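# Stand a dried persimmon tip-up in the black tray

## Task

Pick up a dried persimmon from the grey tray and set it upright, tip pointing up, in an unoccupied pocket of the black tray. The black tray already holds one packed persimmon, which must still be standing in one of the black tray's pockets at the end.

## Robot and tools

ROBOT. Two arms, left_arm and right_arm, each ending in a five-hinge-group hand: right_arm has a right hand, left_arm a mirrored left hand. Calibrated base poses in the scene frame: left_arm (+0.025, +0.324, 0) m, quat_wxyz (+1.000, 0, 0, +0.012); right_arm (+0.046, -0.237, 0) m, quat_wxyz (+1.000, 0, 0, -0.031). A camera stand sits behind the arms. Objects may occasionally get a brief nudge from outside.

FRAMES. Scene frame: origin at table-top height midway between the nominal bases, +z up, +x out over the table, +y toward left_arm (arm names do not match image sides). Fixed cameras and the table use the scene frame. Each arm reports its hand pose, velocities, Hand target and wrist-camera pose in its own base frame. Motion offsets use the axes of that arm's current Hand target. Reported positions can be wrong by a few cm, more at long reach.

HAND POINT AXES (right hand): +z runs along straight fingers toward the tips, +x across the palm away from the thumb, +y out of the palm face (palm surface at y = -0.062 m). On the left hand +x points toward the thumb instead. Knuckles sit at z = -0.017 m; straight fingertips reach 0.139 m beyond. Index lies 0.023 m toward the thumb, middle and ring 0.023 and 0.068 m away from it. A rigid mast near the wrist (x +0.05 to +0.10, z -0.16 to -0.11, out to y +0.06; x sign flips on the left hand) can strike things. Fingertips have rubber caps over their last 3 cm.

execute_actions(actions, cameras). actions is a list of actions run in sequence; each action is a list of up to 15 rows, one row per 1/30 s step, and a short action repeats its final row to fill 15 steps (0.5 s). Every row is one flat list of 48 numbers, each in [-1, 1], covering both arms even if one is idle:
1-6 left_arm dx, dy, dz, rx, ry, rz; 7-22 left hand motor goals; 23 left current_limit; 24 left speed; 25-30 right_arm dx, dy, dz, rx, ry, rz; 31-46 right hand motor goals; 47 right current_limit; 48 right speed.
Pose numbers are offsets, not poses: each row gives a displacement from the Hand target held when the action began (rows do not accumulate within an action), in that target's own axes. 1.0 equals 0.6 m for dx, dy, dz and 180 degrees for rx, ry, rz, which form one rotation vector. The next action starts from the new Hand target, so sending the same offset again moves further; all zeros re-requests the current target.
Hand motor numbers are absolute goals, each scaled between that hinge's two stops; 0 is a real angle, not 'hold'. To keep a hand unchanged, copy back its hand_goal, hand_current_limit and hand_speed. Motor order: index_mcp, index_abd, index_pip, index_dip, middle_mcp, middle_abd, middle_pip, middle_dip, ring_mcp, ring_abd, ring_pip, ring_dip, thumb_cmc, thumb_axl, thumb_mcp, thumb_ipl. Degrees at +1 / -1 and straight value: finger _mcp +128/-18, straight -0.75 (curls toward palm); _abd +60/-60, straight 0.00 (away from thumb toward +1); _pip +108/-29, -0.58; _dip +117/-21, -0.70; thumb_cmc +120/-20, -0.71 (swings thumb in front of palm); thumb_axl +140/-27, -0.68 (spins thumb about its axis; +0.40 is a quarter turn); thumb_mcp +109/-69, -0.23; thumb_ipl +108/-77, -0.17. current_limit maps -1..+1 to 0..550 mA (floor 11 mA); very low values may not lift a finger. speed sets goal travel at (speed+1)/2 of 8.5 rad/s. Defaults: current_limit +0.4, speed -0.6; last values persist.
cameras: list of names, ["all"], or []; omitted/null gives all only when actions is empty. Names: cam_head_left, cam_head_right, cam_high (672x504), cam_left_wrist, cam_right_wrist (616x616 fisheye). An unknown name voids the call. An empty actions list just returns state and images.

zoom_image(camera, region): region [x0, y0, x1, y1] in pixels of that camera's most recent image, origin top-left, at most 504 by 504. Only cameras in the latest image set work.

finished_scene(scene): scene = current scene number. Irreversible; the goal must hold with the robot doing nothing.

RESULTS. end_effector_position (m) and end_effector_quat_wxyz per arm in its base frame; Hand target, the commanded pose after clipping, from which the next offsets count; joint velocities (may read 'within noise' or be omitted); joint torques, including gravity, with fixed bias and noise, positive toward larger joint angle. Per hand: hand_goal, hand_measured (same scale), hand_current_ma (positive pushes toward -1), hand_state per motor: moving, goal, blocked, or overload; plus hand_current_limit and hand_speed.

MOTION NOTES. Commanded orientation is clipped to within 40 degrees of the measured one each step. The hand often stops short of the target, and the elbow sags under load, so aim higher or resend the missing distance. Tiny moves may not start. To stop pressing on something, command the target back past the hand point. A wrist close to the waist axis can make the arm swing widely.

GRIPPING. A finger presses only while its goal lies beyond the object surface, harder the further, up to the current limit. Gear friction may keep a grip after lowering the limit.

AVOID. Dropping items or releasing them while moving; slamming or hitting the table, trays or stand; very hard pushes; arms or hands pressing on each other (never close one hand on the other). Anything ending up off the table fails the task. A motor held at 495 mA or more for 5 s shuts down for 10 s. Loads and stretched or straining arms heat motors: MOTOR HOT appears at 85 °C, and at 100 °C the arm goes limp for 30-60 s or more. Arm stops discard new hand commands.

Each tool is called after "Request:" as name(argument=value, ...), one argument or row to a line, values as JSON.

## Session

Request:
execute_actions(
  actions=[],
)

Scene clock: 0.00 s.
left_arm: end_effector_position=(+0.4133, +0.1647, +0.2539) hand_goal=(-0.754, +0.000, -0.576, -0.696, -0.754, +0.000, -0.576, -0.696, -0.754, +0.000, -0.576, -0.696, -0.714, -0.678, -0.226, -0.168) hand_measured=(-0.754, +0.000, -0.576, -0.696, -0.754, +0.000, -0.576, -0.696, -0.754, +0.000, -0.576, -0.696, -0.714, -0.678, -0.226, -0.168) hand_current_ma=(+0, +0, +0, +0, +0, +0, +0, +0, +0, +0, +0, +0, +0, +0, +0, +0) hand_state=(goal, goal, goal, goal, goal, goal, goal, goal, goal, goal, goal, goal, goal, goal, goal, goal) hand_current_limit=0.40 hand_speed=-0.60 end_effector_quat_wxyz=(+0.588, +0.431, +0.670, +0.140) | right_arm: end_effector_position=(+0.0051, -0.2880, +0.2738) hand_goal=(-0.754, +0.000, -0.576, -0.696, -0.754, +0.000, -0.576, -0.696, -0.754, +0.000, -0.576, -0.696, -0.714, -0.678, -0.226, -0.168) hand_measured=(-0.754, +0.000, -0.576, -0.696, -0.754, +0.000, -0.576, -0.696, -0.754, +0.000, -0.576, -0.696, -0.714, -0.678, -0.226, -0.168) hand_current_ma=(+0, +0, +0, +0, +0, +0, +0, +0, +0, +0, +0, +0, +0, +0, +0, +0) hand_state=(goal, goal, goal, goal, goal, goal, goal, goal, goal, goal, goal, goal, goal, goal, goal, goal) hand_current_limit=0.40 hand_speed=-0.60 end_effector_quat_wxyz=(+0.032, +0.803, -0.594, +0.026)
Joint positions: left_arm=[0.612 0.996 0.456 0.092 0.9 -0.404] | right_arm=[-1.24 1.069 1.135 -1.559 0.023 1.603]
Joint velocities: within noise
Joint torques (N m): no reading
Heat: left arm: hottest waist 33 °C; right arm: hottest shoulder 35 °C.
Hand target: left_arm +0.4187, +0.1684, +0.2722; +0.593, +0.435, +0.659, +0.153 | right_arm +0.0070, -0.2936, +0.2836; +0.039, +0.803, -0.594, +0.037

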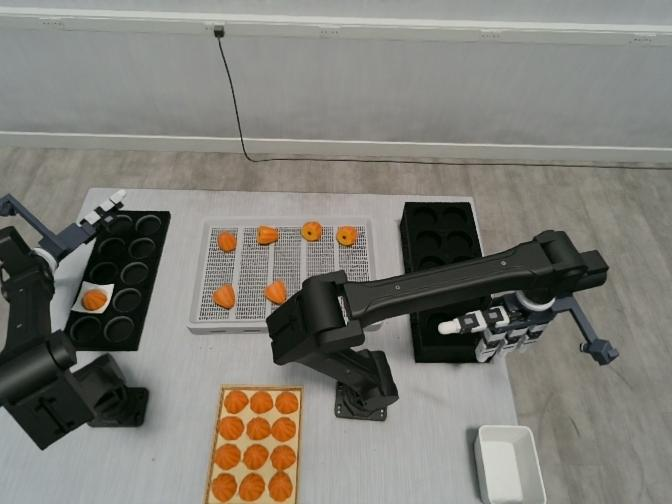

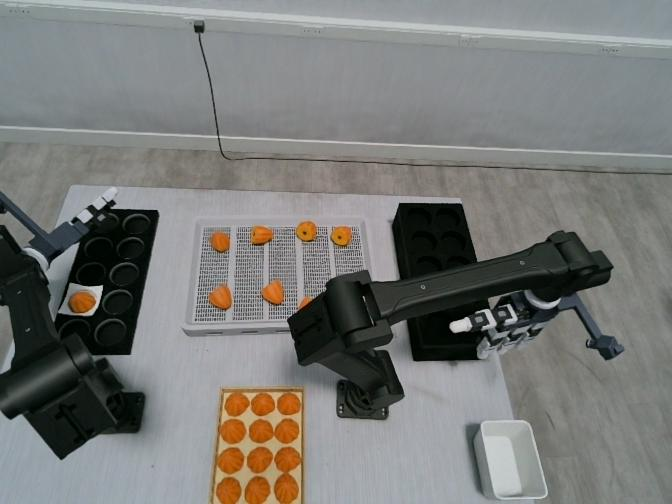

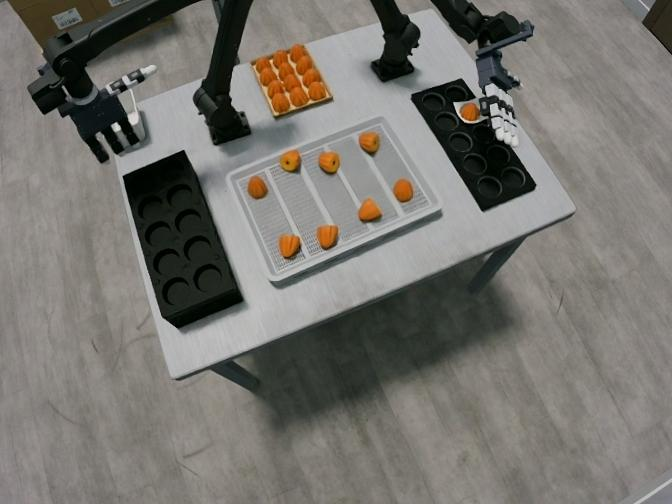

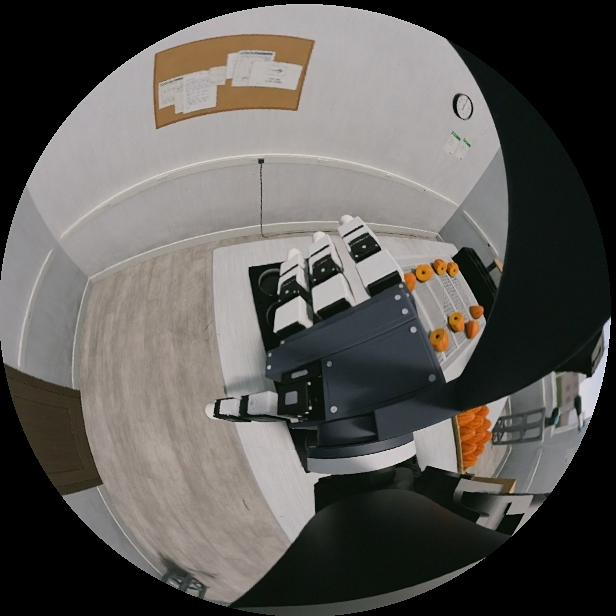

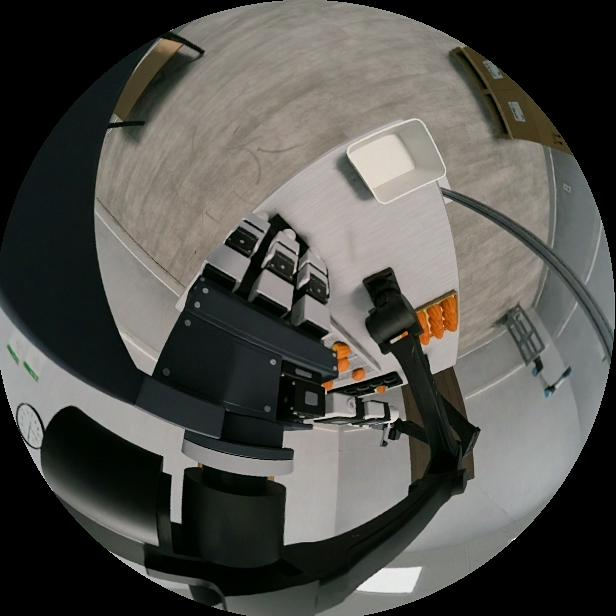

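Request:
zoom_image(
  camera="cam_head_left",
  region=[60, 180, 400, 350],
)

Request:
zoom_image(
  camera="cam_high",
  region=[220, 70, 560, 290],
)

Scaled by 1.482 from the camera's 672x504 image, which has a finer 960x720 frame.

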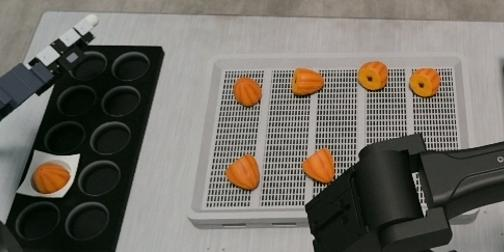

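Scaled by 1.482 from the camera's 672x504 image, which has a finer 960x720 frame.

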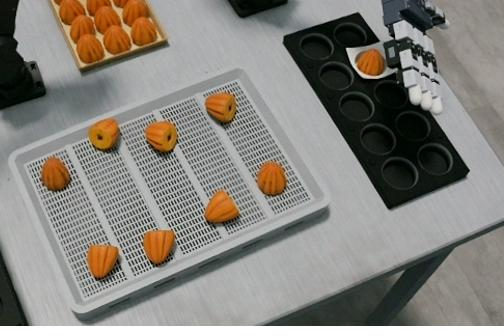

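Request:
zoom_image(
  camera="cam_head_left",
  region=[180, 210, 300, 320],
)

Request:
zoom_image(
  camera="cam_high",
  region=[330, 110, 450, 230],
)

Request:
zoom_image(
  camera="cam_high",
  region=[230, 140, 350, 260],
)

Request:
zoom_image(
  camera="cam_high",
  region=[410, 70, 560, 220],
)

Scaled by 4.200 from the camera's 672x504 image, which has a finer 960x720 frame.

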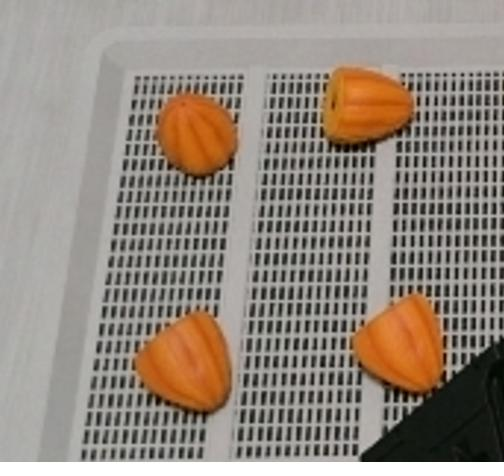

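Scaled by 4.200 from the camera's 672x504 image, which has a finer 960x720 frame.

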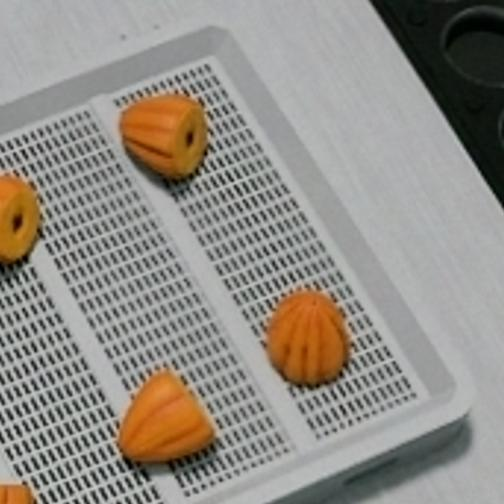

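Scaled by 4.200 from the camera's 672x504 image, which has a finer 960x720 frame.

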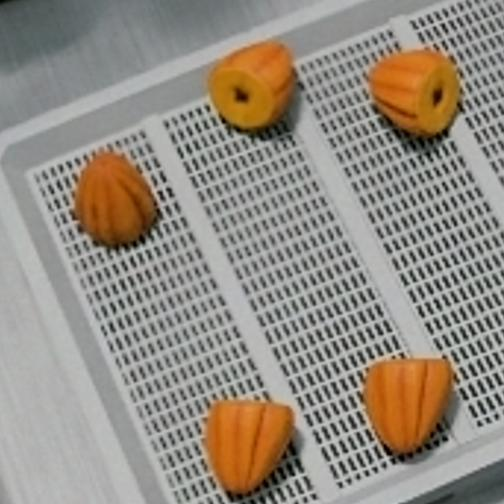

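Scaled by 3.360 from the camera's 672x504 image, which has a finer 960x720 frame.

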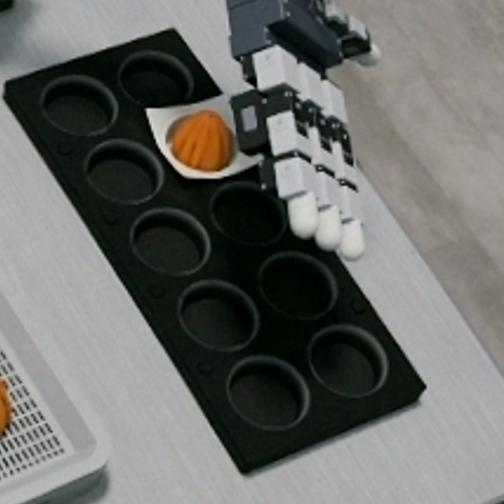

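Request:
execute_actions(
  actions=[
    [[-0.05,0.055,-0.019,0.0763,0.0421,-0.1083,-0.754,0,-0.576,-0.696,-0.754,0,-0.576,-0.696,-0.754,0,-0.576,-0.696,-0.714,-0.678,-0.226,-0.168,0.4,-0.6,0,0,0,0,0,0,-0.754,0,-0.576,-0.696,-0.754,0,-0.576,-0.696,-0.754,0,-0.576,-0.696,-0.714,-0.678,-0.226,-0.168,0.4,-0.6]],
  ],
  cameras=["cam_head_left","cam_high"],
)

Scene clock: 269.13 s.
left_arm: end_effector_position=(+0.4097, +0.1628, +0.2842) hand_goal=(-0.754, +0.000, -0.576, -0.696, -0.754, +0.000, -0.576, -0.696, -0.754, +0.000, -0.576, -0.696, -0.714, -0.678, -0.226, -0.168) hand_measured=(-0.758, -0.002, -0.576, -0.696, -0.758, -0.002, -0.576, -0.696, -0.758, -0.002, -0.576, -0.696, -0.718, -0.678, -0.226, -0.168) hand_current_ma=(-2, +0, +0, +0, -2, +0, +0, +0, -2, +0, +0, +0, -2, +0, +0, +0) hand_state=(goal, goal, goal, goal, goal, goal, goal, goal, goal, goal, goal, goal, goal, goal, goal, goal) hand_current_limit=0.40 hand_speed=-0.60 end_effector_quat_wxyz=(+0.505, +0.358, +0.785, -0.018) | right_arm: end_effector_position=(+0.0051, -0.2880, +0.2738) hand_goal=(-0.754, +0.000, -0.576, -0.696, -0.754, +0.000, -0.576, -0.696, -0.754, +0.000, -0.576, -0.696, -0.714, -0.678, -0.226, -0.168) hand_measured=(-0.754, +0.000, -0.576, -0.696, -0.754, +0.000, -0.576, -0.696, -0.754, +0.000, -0.576, -0.696, -0.714, -0.678, -0.224, -0.168) hand_current_ma=(+0, +0, +0, +0, +0, +0, +0, +0, +0, +0, +0, +0, +0, +0, +2, +0) hand_state=(goal, goal, goal, goal, goal, goal, goal, goal, goal, goal, goal, goal, goal, goal, goal, goal) hand_current_limit=0.40 hand_speed=-0.60 end_effector_quat_wxyz=(+0.032, +0.803, -0.594, +0.026)
Joint positions: left_arm=[0.594 0.935 0.775 -0.691 0.863 -0.463] | right_arm=[-1.24 1.069 1.135 -1.559 0.023 1.603]
Joint torques (N m): left_arm=[-0.73 -5.07 14.64 1.11 0.58 0.25] | right_arm=[-0.38 -6.42 10.21 -0.25 0.14 0.06]
Heat: left arm: hottest elbow 45 °C; right arm: hottest elbow 41 °C.
Hand target: left_arm +0.4186, +0.1683, +0.3182; +0.510, +0.374, +0.774, +0.000 | right_arm +0.0070, -0.2936, +0.2836; +0.039, +0.803, -0.594, +0.037
Off the commanded pose: left_arm 0.036 m, 3 deg | right_arm 0.011 m, 2 deg.
Images, in order (width x height): cam_head_left 672x504, cam_high 672x504.

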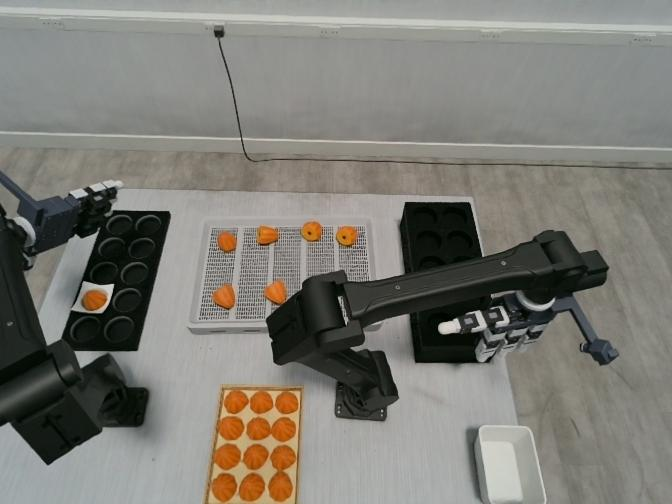

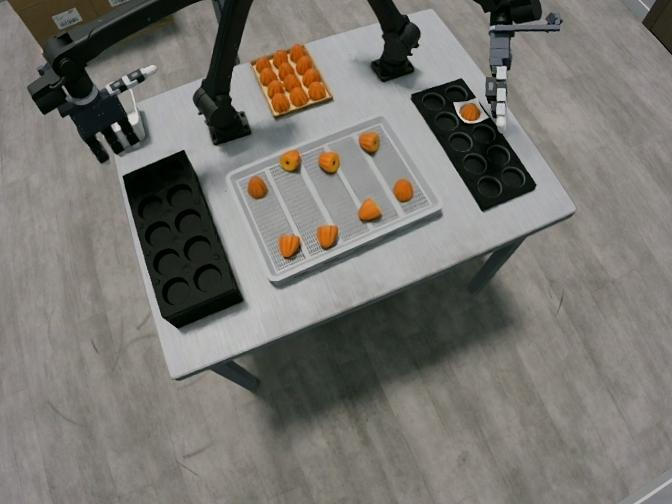

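Request:
execute_actions(
  actions=[
    [[0,0,0,0.0763,0.0421,-0.1083,-0.754,0,-0.576,-0.696,-0.754,0,-0.576,-0.696,-0.754,0,-0.576,-0.696,-0.714,-0.678,-0.226,-0.168,0.4,-0.6,0,0,0,0,0,0,-0.754,0,-0.576,-0.696,-0.754,0,-0.576,-0.696,-0.754,0,-0.576,-0.696,-0.714,-0.678,-0.226,-0.168,0.4,-0.6]],
    [[0,0,0,0.0763,0.0421,-0.1083,-0.754,0,-0.576,-0.696,-0.754,0,-0.576,-0.696,-0.754,0,-0.576,-0.696,-0.714,-0.678,-0.226,-0.168,0.4,-0.6,0,0,0,0,0,0,-0.754,0,-0.576,-0.696,-0.754,0,-0.576,-0.696,-0.754,0,-0.576,-0.696,-0.714,-0.678,-0.226,-0.168,0.4,-0.6]],
  ],
  cameras=["cam_head_left","cam_high"],
)

Scene clock: 280.37 s.
left_arm: end_effector_position=(+0.4093, +0.1656, +0.2965) hand_goal=(-0.754, +0.000, -0.576, -0.696, -0.754, +0.000, -0.576, -0.696, -0.754, +0.000, -0.576, -0.696, -0.714, -0.678, -0.226, -0.168) hand_measured=(-0.752, -0.002, -0.576, -0.696, -0.752, -0.002, -0.576, -0.696, -0.752, -0.002, -0.576, -0.696, -0.712, -0.678, -0.224, -0.168) hand_current_ma=(+1, +0, +0, +0, +1, +0, +0, +0, +1, +0, +0, +0, +1, +0, +1, +0) hand_state=(goal, goal, goal, goal, goal, goal, goal, goal, goal, goal, goal, goal, goal, goal, goal, goal) hand_current_limit=0.40 hand_speed=-0.60 end_effector_quat_wxyz=(+0.275, +0.183, +0.895, -0.299) | right_arm: end_effector_position=(+0.0051, -0.2880, +0.2738) hand_goal=(-0.754, +0.000, -0.576, -0.696, -0.754, +0.000, -0.576, -0.696, -0.754, +0.000, -0.576, -0.696, -0.714, -0.678, -0.226, -0.168) hand_measured=(-0.754, +0.000, -0.576, -0.696, -0.754, +0.000, -0.576, -0.696, -0.754, +0.000, -0.576, -0.696, -0.714, -0.678, -0.224, -0.168) hand_current_ma=(+0, +0, +0, +0, +0, +0, +0, +0, +0, +0, +0, +0, +0, +0, +2, +0) hand_state=(goal, goal, goal, goal, goal, goal, goal, goal, goal, goal, goal, goal, goal, goal, goal, goal) hand_current_limit=0.40 hand_speed=-0.60 end_effector_quat_wxyz=(+0.032, +0.803, -0.594, +0.026)
Joint positions: left_arm=[0.58 1.343 1.402 -1.671 0.836 -0.57] | right_arm=[-1.24 1.069 1.135 -1.559 0.023 1.603]
Joint torques (N m): left_arm=[-1.38 -10.05 13.01 -0.16 0.77 0.12] | right_arm=[-0.26 -6.36 10.17 -0.24 0.13 0.06]
Heat: left arm: hottest elbow 48 °C; right arm: hottest elbow 41 °C.
Hand target: left_arm +0.4187, +0.1683, +0.3183; +0.276, +0.202, +0.890, -0.300 | right_arm +0.0070, -0.2936, +0.2836; +0.039, +0.803, -0.594, +0.037
Off the commanded pose: left_arm 0.024 m, 2 deg | right_arm 0.011 m, 2 deg.
joint sent to its limit (left arm) — joint 4 (wrist pitch), lower limit. The joint targets still meet the commanded pose.
Images, in order (width x height): cam_head_left 672x504, cam_high 672x504.

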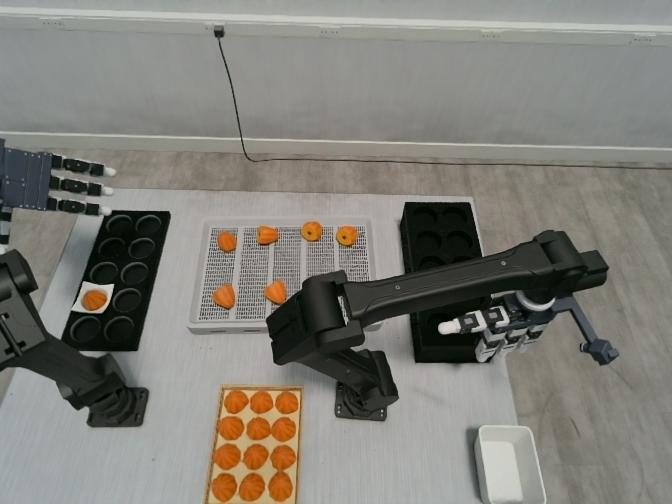

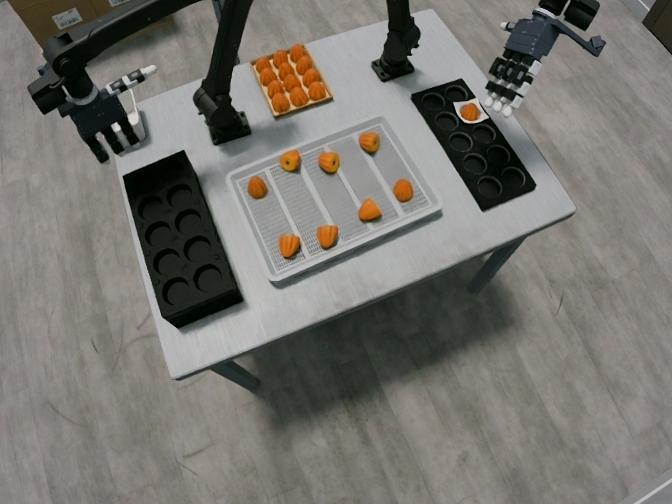

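Request:
execute_actions(
  actions=[
    [[-0.039,-0.148,0.129,0.0739,0.0408,-0.1047,-0.754,0,-0.576,-0.696,-0.754,0,-0.576,-0.696,-0.754,0,-0.576,-0.696,-0.714,-0.678,-0.226,-0.168,0.4,-0.6,0,0,0,0,0,0,-0.754,0,-0.576,-0.696,-0.754,0,-0.576,-0.696,-0.754,0,-0.576,-0.696,-0.714,-0.678,-0.226,-0.168,0.4,-0.6]],
    [[-0.031,-0.127,0.174,0.0739,0.0408,-0.1047,-0.754,0,-0.576,-0.696,-0.754,0,-0.576,-0.696,-0.754,0,-0.576,-0.696,-0.714,-0.678,-0.226,-0.168,0.4,-0.6,0,0,0,0,0,0,-0.754,0,-0.576,-0.696,-0.754,0,-0.576,-0.696,-0.754,0,-0.576,-0.696,-0.714,-0.678,-0.226,-0.168,0.4,-0.6]],
    [[0,0,0,0,0,0,-0.342,0,0.08,-0.188,-0.342,0,0.08,-0.188,-0.95,0,-0.576,-0.696,0.657,-0.678,-0.056,-0.168,0.4,-0.6,0,0,0,0,0,0,-0.754,0,-0.576,-0.696,-0.754,0,-0.576,-0.696,-0.754,0,-0.576,-0.696,-0.714,-0.678,-0.226,-0.168,0.4,-0.6]],
  ],
  cameras=["all"],
)

Scene clock: 404.33 s.
left_arm: end_effector_position=(+0.4204, -0.0858, +0.2971) hand_goal=(-0.342, +0.000, +0.080, -0.188, -0.342, +0.000, +0.080, -0.188, -0.950, +0.000, -0.576, -0.696, +0.656, -0.678, -0.056, -0.168) hand_measured=(-0.338, -0.002, +0.076, -0.192, -0.340, -0.002, +0.076, -0.190, -0.930, -0.002, -0.576, -0.696, +0.654, -0.678, -0.056, -0.168) hand_current_ma=(+1, +0, -1, -2, +1, +0, -1, -1, +23, +0, +0, +0, -1, +0, +0, +0) hand_state=(goal, goal, goal, goal, goal, goal, goal, goal, goal, goal, goal, goal, goal, goal, goal, goal) hand_current_limit=0.40 hand_speed=-0.60 end_effector_quat_wxyz=(+0.007, -0.022, +0.848, -0.529) | right_arm: end_effector_position=(+0.0051, -0.2880, +0.2738) hand_goal=(-0.754, +0.000, -0.576, -0.696, -0.754, +0.000, -0.576, -0.696, -0.754, +0.000, -0.576, -0.696, -0.714, -0.678, -0.226, -0.168) hand_measured=(-0.754, +0.000, -0.576, -0.696, -0.754, +0.000, -0.576, -0.696, -0.754, +0.000, -0.576, -0.696, -0.714, -0.678, -0.224, -0.168) hand_current_ma=(+0, +0, +0, +0, +0, +0, +0, +0, +0, +0, +0, +0, +0, +0, +2, +0) hand_state=(goal, goal, goal, goal, goal, goal, goal, goal, goal, goal, goal, goal, goal, goal, goal, goal) hand_current_limit=0.40 hand_speed=-0.60 end_effector_quat_wxyz=(+0.032, +0.803, -0.594, +0.026)
Joint positions: left_arm=[0.077 1.504 1.531 -1.673 1.113 -1.499] | right_arm=[-1.24 1.069 1.135 -1.559 0.023 1.603]
Joint torques (N m): left_arm=[-0.09 -13.63 12.88 -0.18 1.17 -0.03] | right_arm=[-0.56 -6.42 10.17 -0.21 0.13 0.06]
Heat: left arm: hottest elbow 58 °C; right arm: hottest elbow 42 °C.
Hand target: left_arm +0.4298, -0.0818, +0.3184; +0.000, +0.000, +0.844, -0.537 | right_arm +0.0070, -0.2936, +0.2836; +0.039, +0.803, -0.594, +0.037
Off the commanded pose: left_arm 0.024 m, 3 deg | right_arm 0.011 m, 2 deg.
joint sent to its limit (left arm) — joint 4 (wrist pitch), lower limit. The joint targets are off in orientation, not in position.

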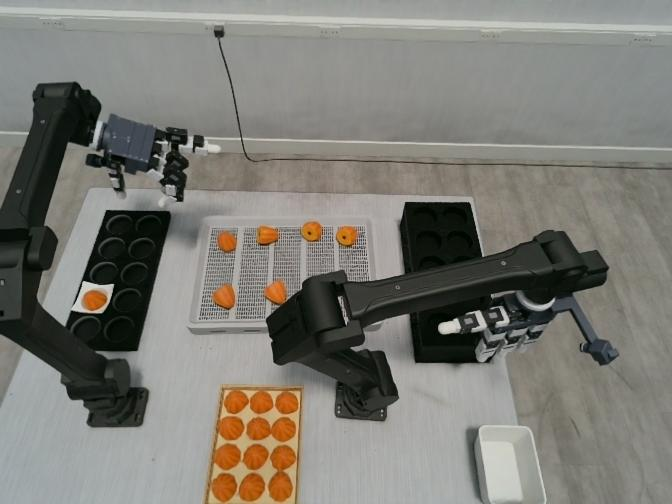

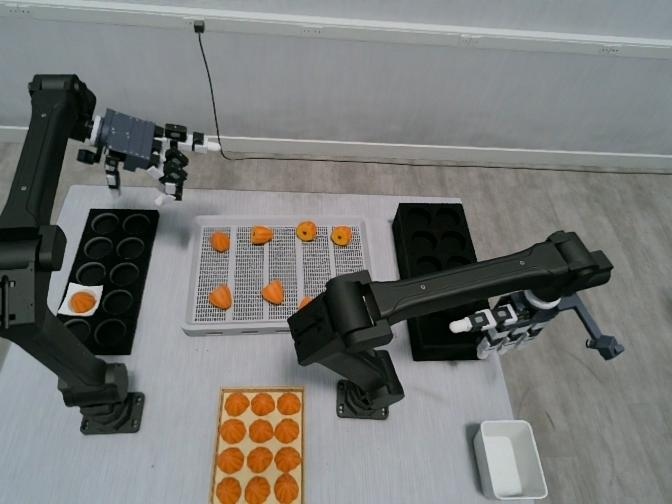

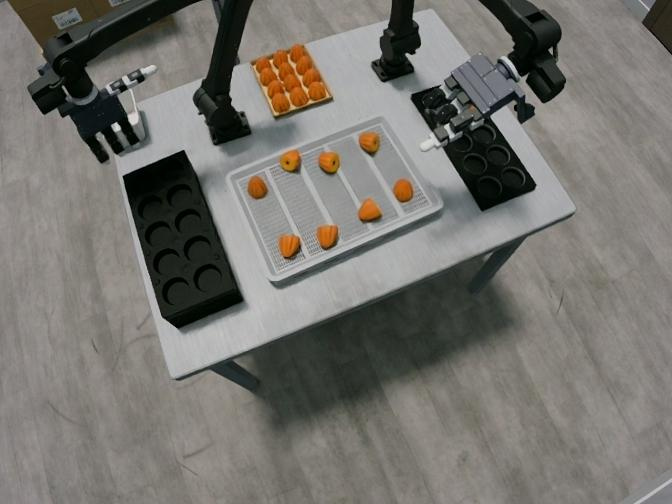

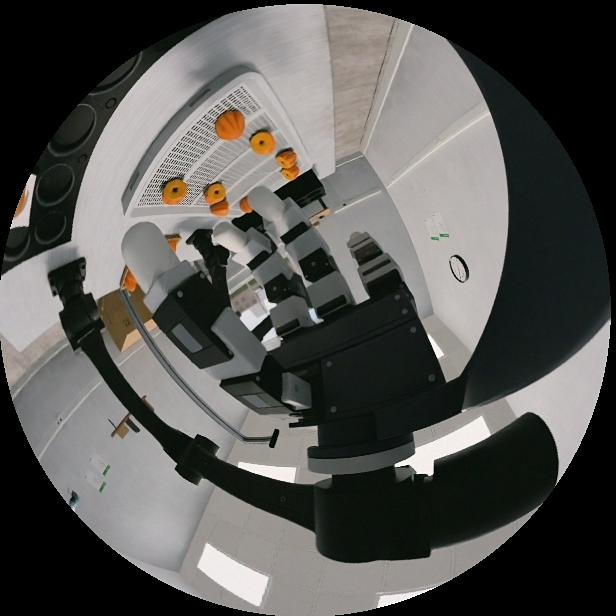

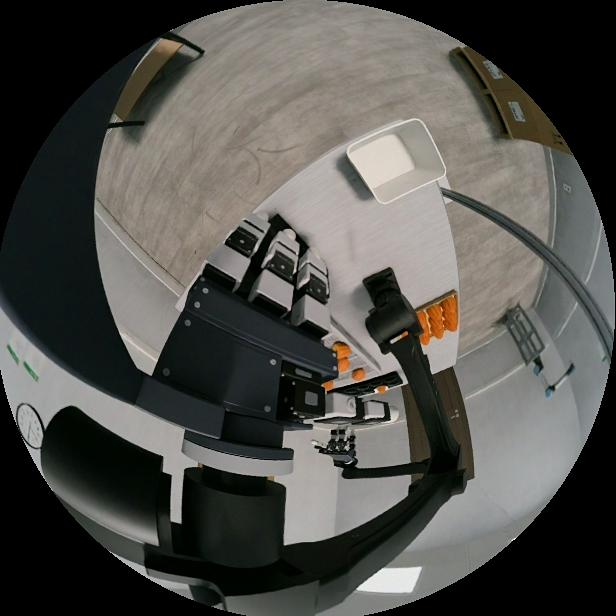

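Request:
execute_actions(
  actions=[
    [[0,0.044,0.116,0,0,0,-0.342,0,0.08,-0.188,-0.342,0,0.08,-0.188,-0.95,0,-0.576,-0.696,0.657,-0.678,-0.056,-0.168,0.4,-0.6,0,0,0,0,0,0,-0.754,0,-0.576,-0.696,-0.754,0,-0.576,-0.696,-0.754,0,-0.576,-0.696,-0.714,-0.678,-0.226,-0.168,0.4,-0.6]],
    [[0,0.044,0.116,0,0,0,-0.342,0,0.08,-0.188,-0.342,0,0.08,-0.188,-0.95,0,-0.576,-0.696,0.657,-0.678,-0.056,-0.168,0.4,-0.6,0,0,0,0,0,0,-0.754,0,-0.576,-0.696,-0.754,0,-0.576,-0.696,-0.754,0,-0.576,-0.696,-0.714,-0.678,-0.226,-0.168,0.4,-0.6]],
    [[0,0.044,0.116,0,0,0,-0.342,0,0.08,-0.188,-0.342,0,0.08,-0.188,-0.95,0,-0.576,-0.696,0.657,-0.678,-0.056,-0.168,0.4,-0.6,0,0,0,0,0,0,-0.754,0,-0.576,-0.696,-0.754,0,-0.576,-0.696,-0.754,0,-0.576,-0.696,-0.714,-0.678,-0.226,-0.168,0.4,-0.6]],
  ],
  cameras=["all"],
)

Scene clock: 428.53 s.
left_arm: end_effector_position=(+0.4244, -0.2386, +0.1540) hand_goal=(-0.342, +0.000, +0.080, -0.188, -0.342, +0.000, +0.080, -0.188, -0.950, +0.000, -0.576, -0.696, +0.656, -0.678, -0.056, -0.168) hand_measured=(-0.338, -0.002, +0.078, -0.192, -0.340, -0.002, +0.078, -0.190, -0.934, -0.002, -0.576, -0.696, +0.654, -0.678, -0.056, -0.168) hand_current_ma=(+1, +0, -1, -2, +1, +0, -1, -1, +17, +0, +0, +0, +0, +0, +0, +0) hand_state=(goal, goal, goal, goal, goal, goal, goal, goal, goal, goal, goal, goal, goal, goal, goal, goal) hand_current_limit=0.40 hand_speed=-0.60 end_effector_quat_wxyz=(-0.013, +0.006, +0.844, -0.535) | right_arm: end_effector_position=(+0.0051, -0.2880, +0.2738) hand_goal=(-0.754, +0.000, -0.576, -0.696, -0.754, +0.000, -0.576, -0.696, -0.754, +0.000, -0.576, -0.696, -0.714, -0.678, -0.226, -0.168) hand_measured=(-0.754, +0.000, -0.576, -0.696, -0.754, +0.000, -0.576, -0.696, -0.754, +0.000, -0.576, -0.696, -0.714, -0.678, -0.224, -0.168) hand_current_ma=(+0, +0, +0, +0, +0, +0, +0, +0, +0, +0, +0, +0, +0, +0, +2, +0) hand_state=(goal, goal, goal, goal, goal, goal, goal, goal, goal, goal, goal, goal, goal, goal, goal, goal) hand_current_limit=0.40 hand_speed=-0.60 end_effector_quat_wxyz=(+0.032, +0.803, -0.594, +0.026)
Joint positions: left_arm=[-0.255 1.546 1.173 -0.757 1.08 -2.08] | right_arm=[-1.24 1.069 1.135 -1.559 0.023 1.603]
Joint torques (N m): left_arm=[-0.26 -14.62 9.17 1.42 0.77 -0.02] | right_arm=[-0.26 -6.36 10.15 -0.23 0.12 0.06]
Heat: left arm: hottest elbow 57 °C; right arm: hottest elbow 42 °C.
Hand target: left_arm +0.4295, -0.2377, +0.1582; +0.000, +0.000, +0.844, -0.537 | right_arm +0.0070, -0.2936, +0.2836; +0.039, +0.803, -0.594, +0.037
Off the commanded pose: left_arm 0.007 m, 2 deg | right_arm 0.011 m, 2 deg.
joint sent to its limit (left arm) — joint 6 (wrist roll), lower limit. The joint targets still meet the commanded pose.

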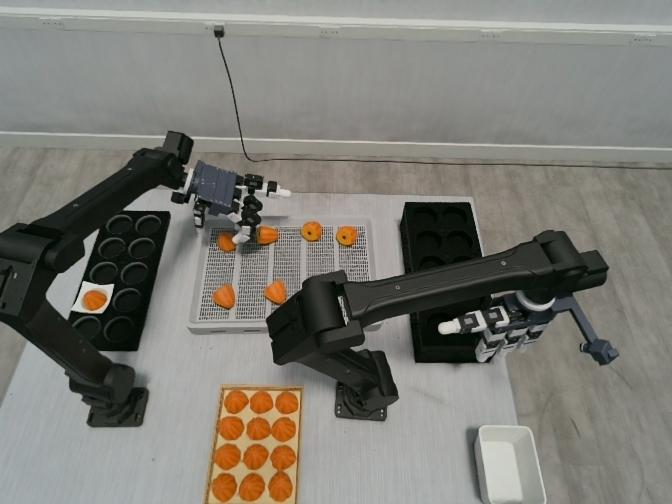

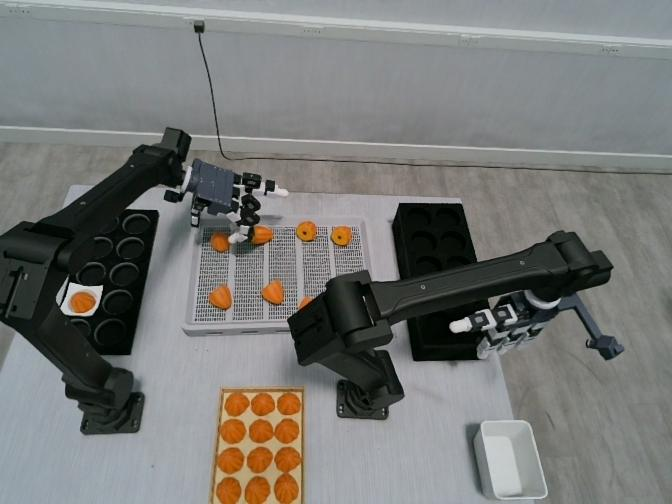

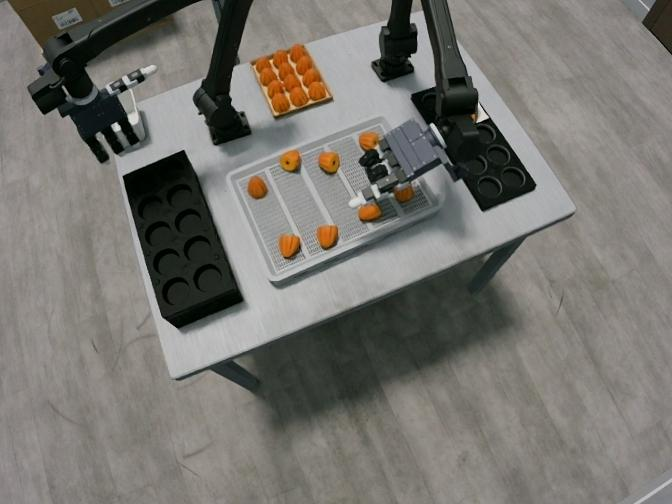

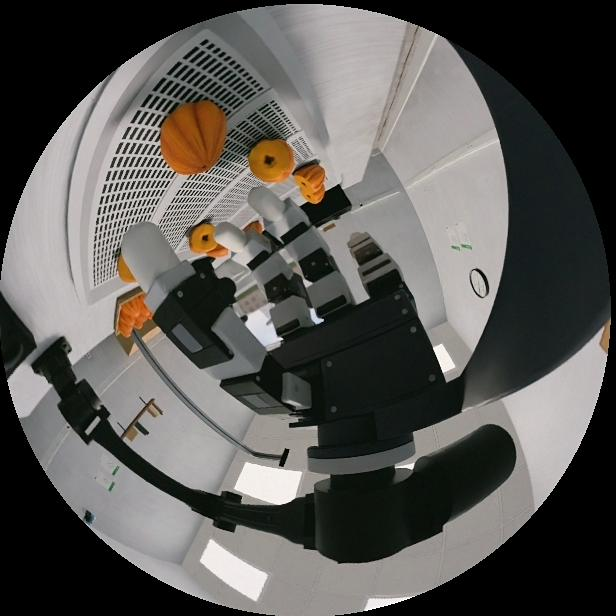

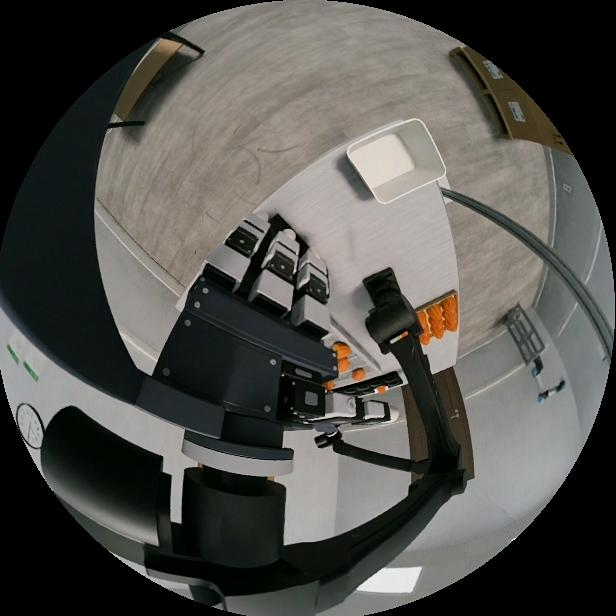

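Request:
zoom_image(
  camera="cam_head_left",
  region=[180, 140, 320, 280],
)

Request:
zoom_image(
  camera="cam_high",
  region=[330, 100, 470, 240],
)

Request:
zoom_image(
  camera="cam_left_wrist",
  region=[70, 60, 370, 360],
)

Scaled by 3.600 from the camera's 672x504 image, which has a finer 960x720 frame.

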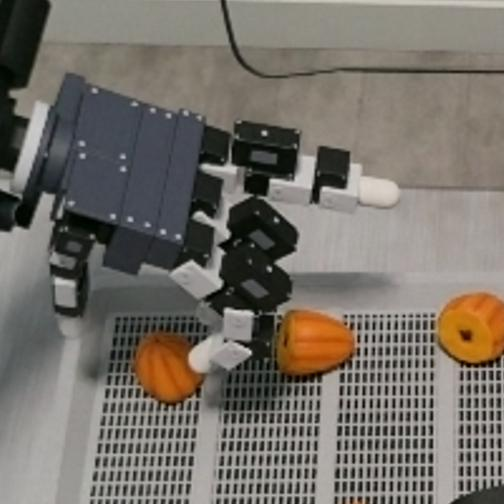

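Scaled by 3.600 from the camera's 672x504 image, which has a finer 960x720 frame.

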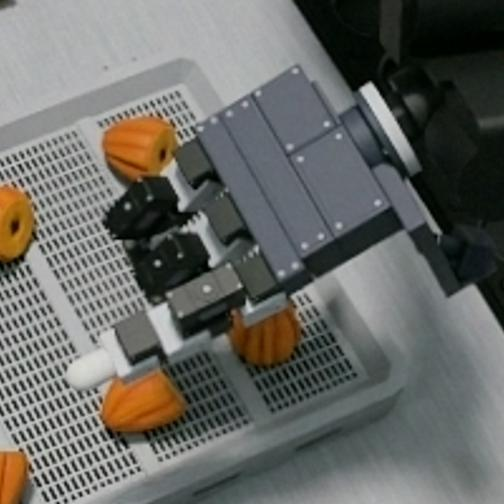

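Scaled by 1.680 from the camera's 616x616 image, which has a finer 880x880 frame.

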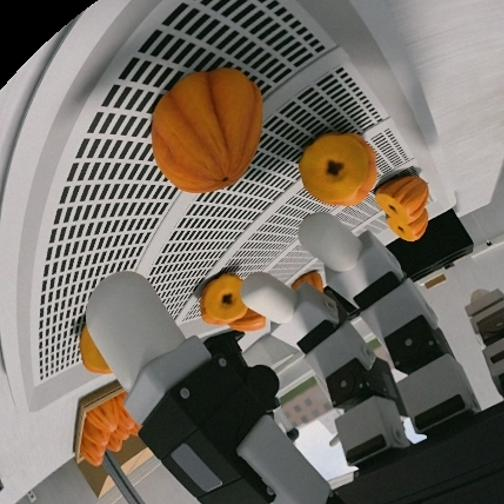

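Request:
execute_actions(
  actions=[
    [[-0.05,0.0533,0.0433,0,0.0604,0.0282,-0.342,0,0.08,-0.188,-0.342,0,0.08,-0.188,-0.95,0,-0.576,-0.696,0.657,-0.678,-0.056,-0.168,0.4,-0.6,0,0,0,0,0,0,-0.754,0,-0.576,-0.696,-0.754,0,-0.576,-0.696,-0.754,0,-0.576,-0.696,-0.714,-0.678,-0.226,-0.168,0.4,-0.6]],
  ],
  cameras=["cam_head_left","cam_high","cam_left_wrist"],
)

Request:
zoom_image(
  camera="cam_head_left",
  region=[180, 140, 320, 280],
)

Request:
zoom_image(
  camera="cam_high",
  region=[330, 100, 470, 240],
)

Request:
zoom_image(
  camera="cam_left_wrist",
  region=[70, 60, 370, 360],
)

Scene clock: 510.37 s.
left_arm: end_effector_position=(+0.4427, -0.2426, +0.1019) hand_goal=(-0.342, +0.000, +0.080, -0.188, -0.342, +0.000, +0.080, -0.188, -0.950, +0.000, -0.576, -0.696, +0.656, -0.678, -0.056, -0.168) hand_measured=(-0.338, -0.002, +0.078, -0.192, -0.338, -0.002, +0.078, -0.190, -0.934, -0.002, -0.576, -0.696, +0.654, -0.678, -0.056, -0.168) hand_current_ma=(+2, +0, -1, -2, +2, +0, -1, -1, +17, +0, +0, +0, +0, +0, +0, +0) hand_state=(goal, goal, goal, goal, goal, goal, goal, goal, goal, goal, goal, goal, goal, goal, goal, goal) hand_current_limit=0.40 hand_speed=-0.60 end_effector_quat_wxyz=(-0.071, +0.069, +0.841, -0.532) | right_arm: end_effector_position=(+0.0051, -0.2880, +0.2738) hand_goal=(-0.754, +0.000, -0.576, -0.696, -0.754, +0.000, -0.576, -0.696, -0.754, +0.000, -0.576, -0.696, -0.714, -0.678, -0.226, -0.168) hand_measured=(-0.754, +0.000, -0.576, -0.696, -0.754, +0.000, -0.576, -0.696, -0.754, +0.000, -0.576, -0.696, -0.714, -0.678, -0.224, -0.168) hand_current_ma=(+0, +0, +0, +0, +0, +0, +0, +0, +0, +0, +0, +0, +0, +0, +2, +0) hand_state=(goal, goal, goal, goal, goal, goal, goal, goal, goal, goal, goal, goal, goal, goal, goal, goal) hand_current_limit=0.40 hand_speed=-0.60 end_effector_quat_wxyz=(+0.032, +0.803, -0.594, +0.026)
Joint positions: left_arm=[-0.255 1.762 1.318 -1.041 1.131 -1.717] | right_arm=[-1.24 1.069 1.135 -1.559 0.023 1.603]
Joint torques (N m): left_arm=[-0.91 -17.14 11.44 -0.09 0.99 0.16] | right_arm=[-0.21 -6.48 10.17 -0.23 0.13 0.05]
Heat: left arm: hottest elbow 48 °C; right arm: hottest elbow 43 °C.
Hand target: left_arm +0.4595, -0.2477, +0.1183; -0.057, +0.088, +0.839, -0.534 | right_arm +0.0070, -0.2936, +0.2836; +0.039, +0.803, -0.594, +0.037
Off the commanded pose: left_arm 0.024 m, 3 deg | right_arm 0.011 m, 2 deg.
Images, in order (width x height): cam_head_left 672x504, cam_high 672x504, cam_left_wrist 616x616.

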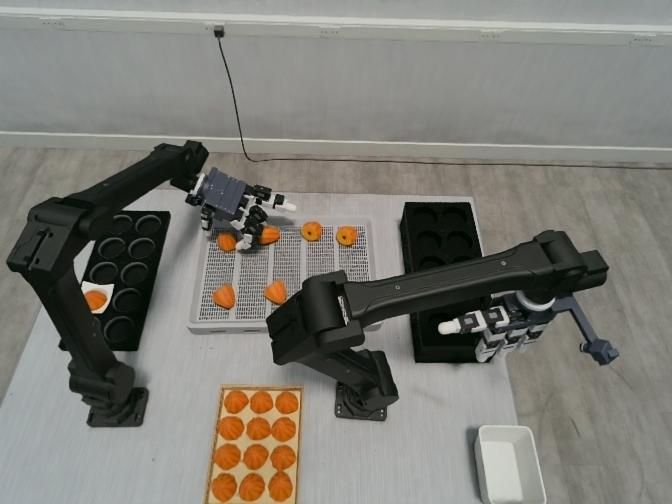

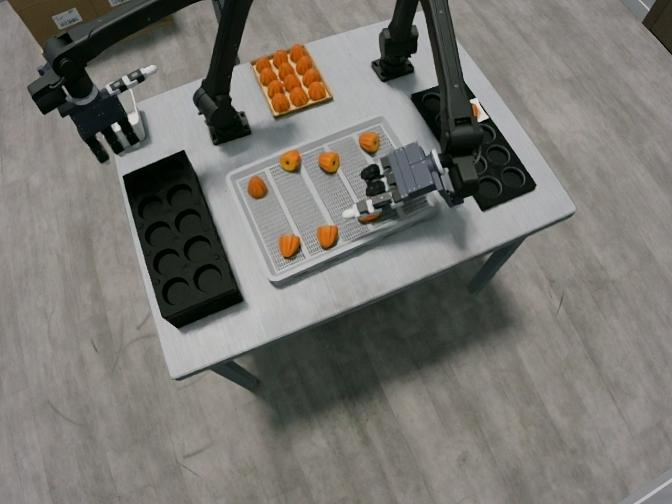

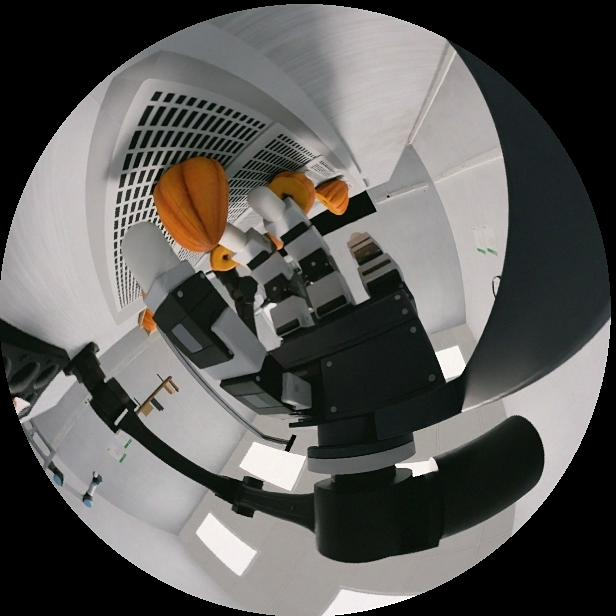

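Scaled by 3.600 from the camera's 672x504 image, which has a finer 960x720 frame.

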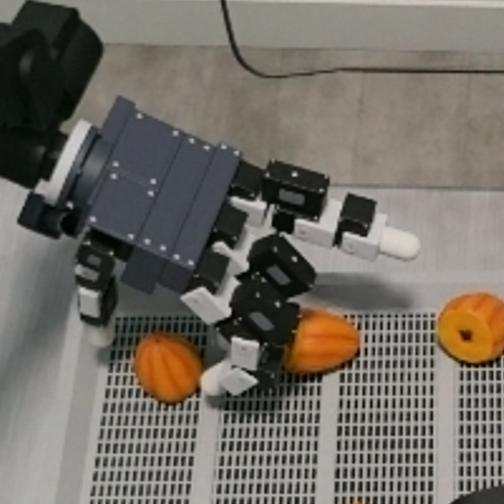

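Scaled by 3.600 from the camera's 672x504 image, which has a finer 960x720 frame.

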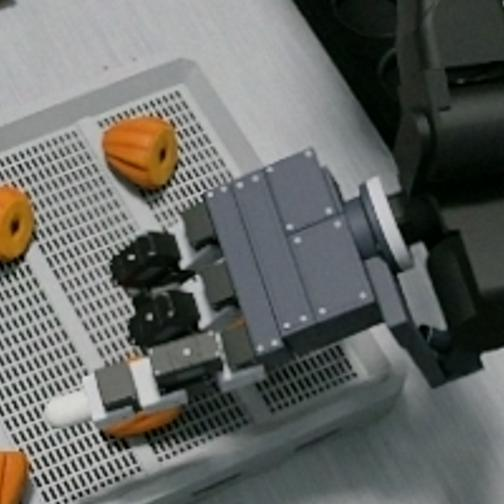

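Scaled by 1.680 from the camera's 616x616 image, which has a finer 880x880 frame.

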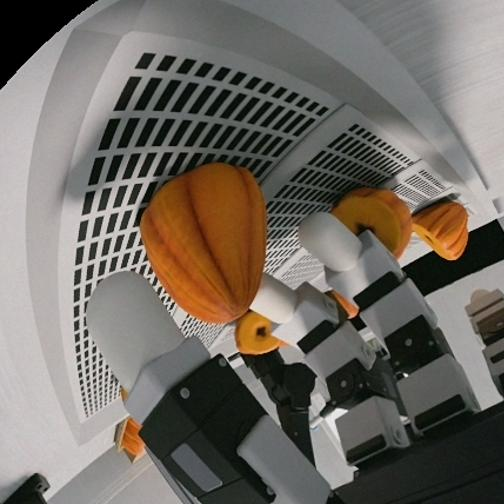

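Request:
execute_actions(
  actions=[
    [[-0.0354,0.0428,0.0267,0,0,0,-0.342,0,0.08,-0.188,-0.342,0,0.08,-0.188,-0.95,0,-0.576,-0.696,0.657,-0.678,-0.056,-0.168,0.4,-0.6,0,0,0,0,0,0,-0.754,0,-0.576,-0.696,-0.754,0,-0.576,-0.696,-0.754,0,-0.576,-0.696,-0.714,-0.678,-0.226,-0.168,0.4,-0.6]],
  ],
  cameras=["cam_head_left","cam_high","cam_left_wrist"],
)

Request:
zoom_image(
  camera="cam_head_left",
  region=[180, 140, 320, 280],
)

Request:
zoom_image(
  camera="cam_left_wrist",
  region=[70, 60, 370, 360],
)

Scene clock: 535.93 s.
left_arm: end_effector_position=(+0.4602, -0.2481, +0.0801) hand_goal=(-0.342, +0.000, +0.080, -0.188, -0.342, +0.000, +0.080, -0.188, -0.950, +0.000, -0.576, -0.696, +0.656, -0.678, -0.056, -0.168) hand_measured=(-0.338, -0.002, +0.078, -0.192, -0.336, -0.006, +0.094, -0.178, -0.934, -0.002, -0.576, -0.696, +0.654, -0.678, -0.056, -0.168) hand_current_ma=(+2, +0, -1, -2, +4, -2, +14, +8, +17, +0, +0, +0, +0, +0, +0, +0) hand_state=(goal, goal, goal, goal, goal, goal, goal, goal, goal, goal, goal, goal, goal, goal, goal, goal) hand_current_limit=0.40 hand_speed=-0.60 end_effector_quat_wxyz=(-0.077, +0.068, +0.839, -0.534) | right_arm: end_effector_position=(+0.0051, -0.2880, +0.2738) hand_goal=(-0.754, +0.000, -0.576, -0.696, -0.754, +0.000, -0.576, -0.696, -0.754, +0.000, -0.576, -0.696, -0.714, -0.678, -0.226, -0.168) hand_measured=(-0.754, +0.000, -0.576, -0.696, -0.754, +0.000, -0.576, -0.696, -0.754, +0.000, -0.576, -0.696, -0.714, -0.678, -0.224, -0.168) hand_current_ma=(+0, +0, +0, +0, +0, +0, +0, +0, +0, +0, +0, +0, +0, +0, +2, +0) hand_state=(goal, goal, goal, goal, goal, goal, goal, goal, goal, goal, goal, goal, goal, goal, goal, goal) hand_current_limit=0.40 hand_speed=-0.60 end_effector_quat_wxyz=(+0.032, +0.803, -0.594, +0.026)
Joint positions: left_arm=[-0.255 1.839 1.362 -1.026 1.138 -1.707] | right_arm=[-1.24 1.069 1.135 -1.559 0.023 1.603]
Joint torques (N m): left_arm=[-1.32 -16.38 11.45 0.62 0.75 0.18] | right_arm=[-0.5 -6.42 10.18 -0.25 0.13 0.05]
Heat: left arm: hottest elbow 51 °C; right arm: hottest elbow 43 °C.
Hand target: left_arm +0.4796, -0.2557, +0.0884; -0.056, +0.088, +0.839, -0.534 | right_arm +0.0070, -0.2936, +0.2836; +0.039, +0.803, -0.594, +0.037
Off the commanded pose: left_arm 0.022 m, 3 deg | right_arm 0.011 m, 2 deg.
Images, in order (width x height): cam_head_left 672x504, cam_high 672x504, cam_left_wrist 616x616.

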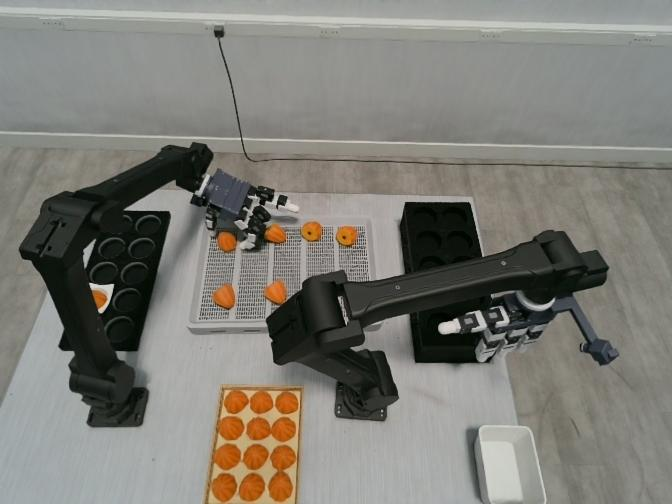

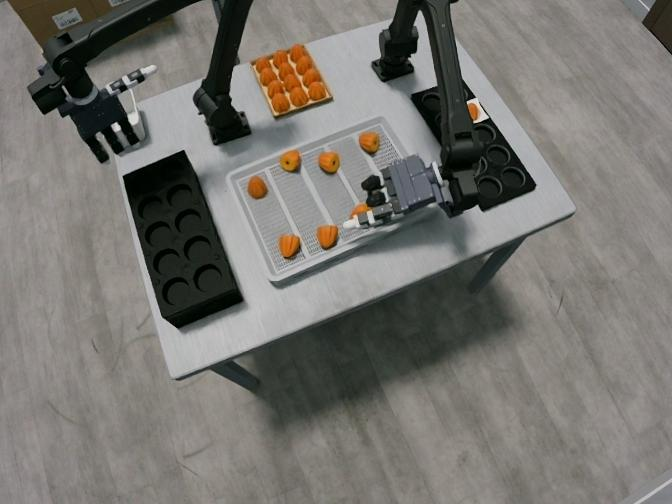

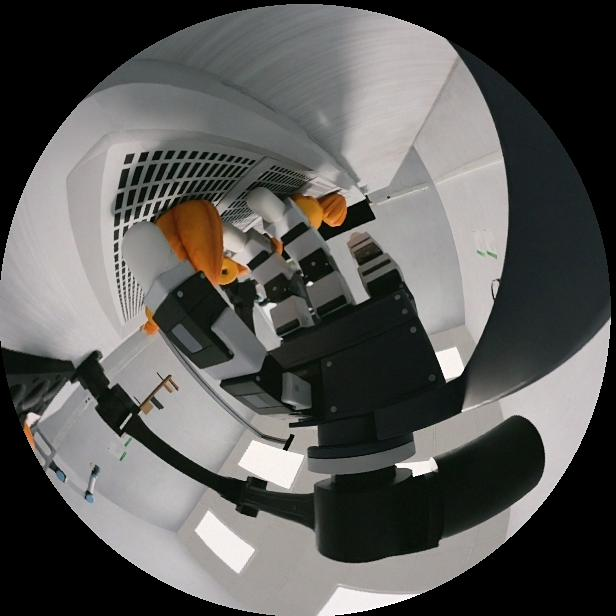

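Scaled by 3.600 from the camera's 672x504 image, which has a finer 960x720 frame.

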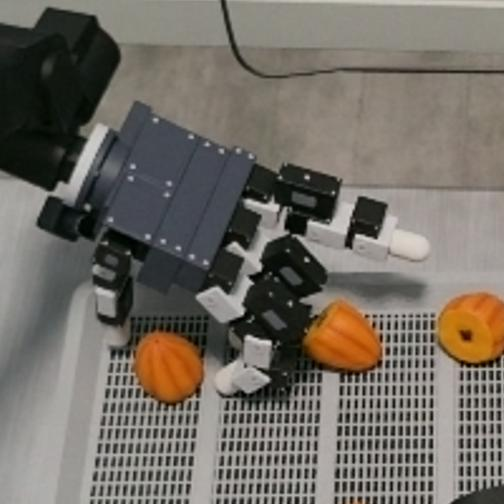

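Scaled by 1.680 from the camera's 616x616 image, which has a finer 880x880 frame.

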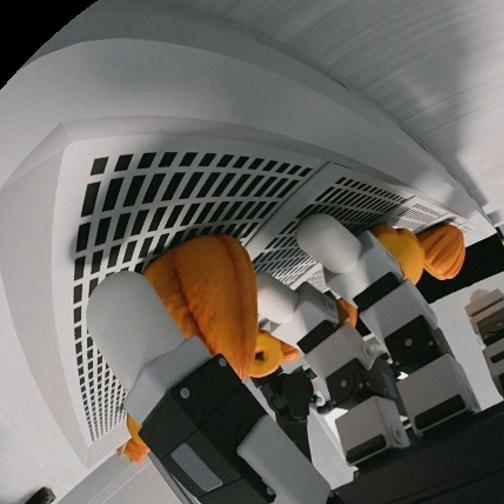

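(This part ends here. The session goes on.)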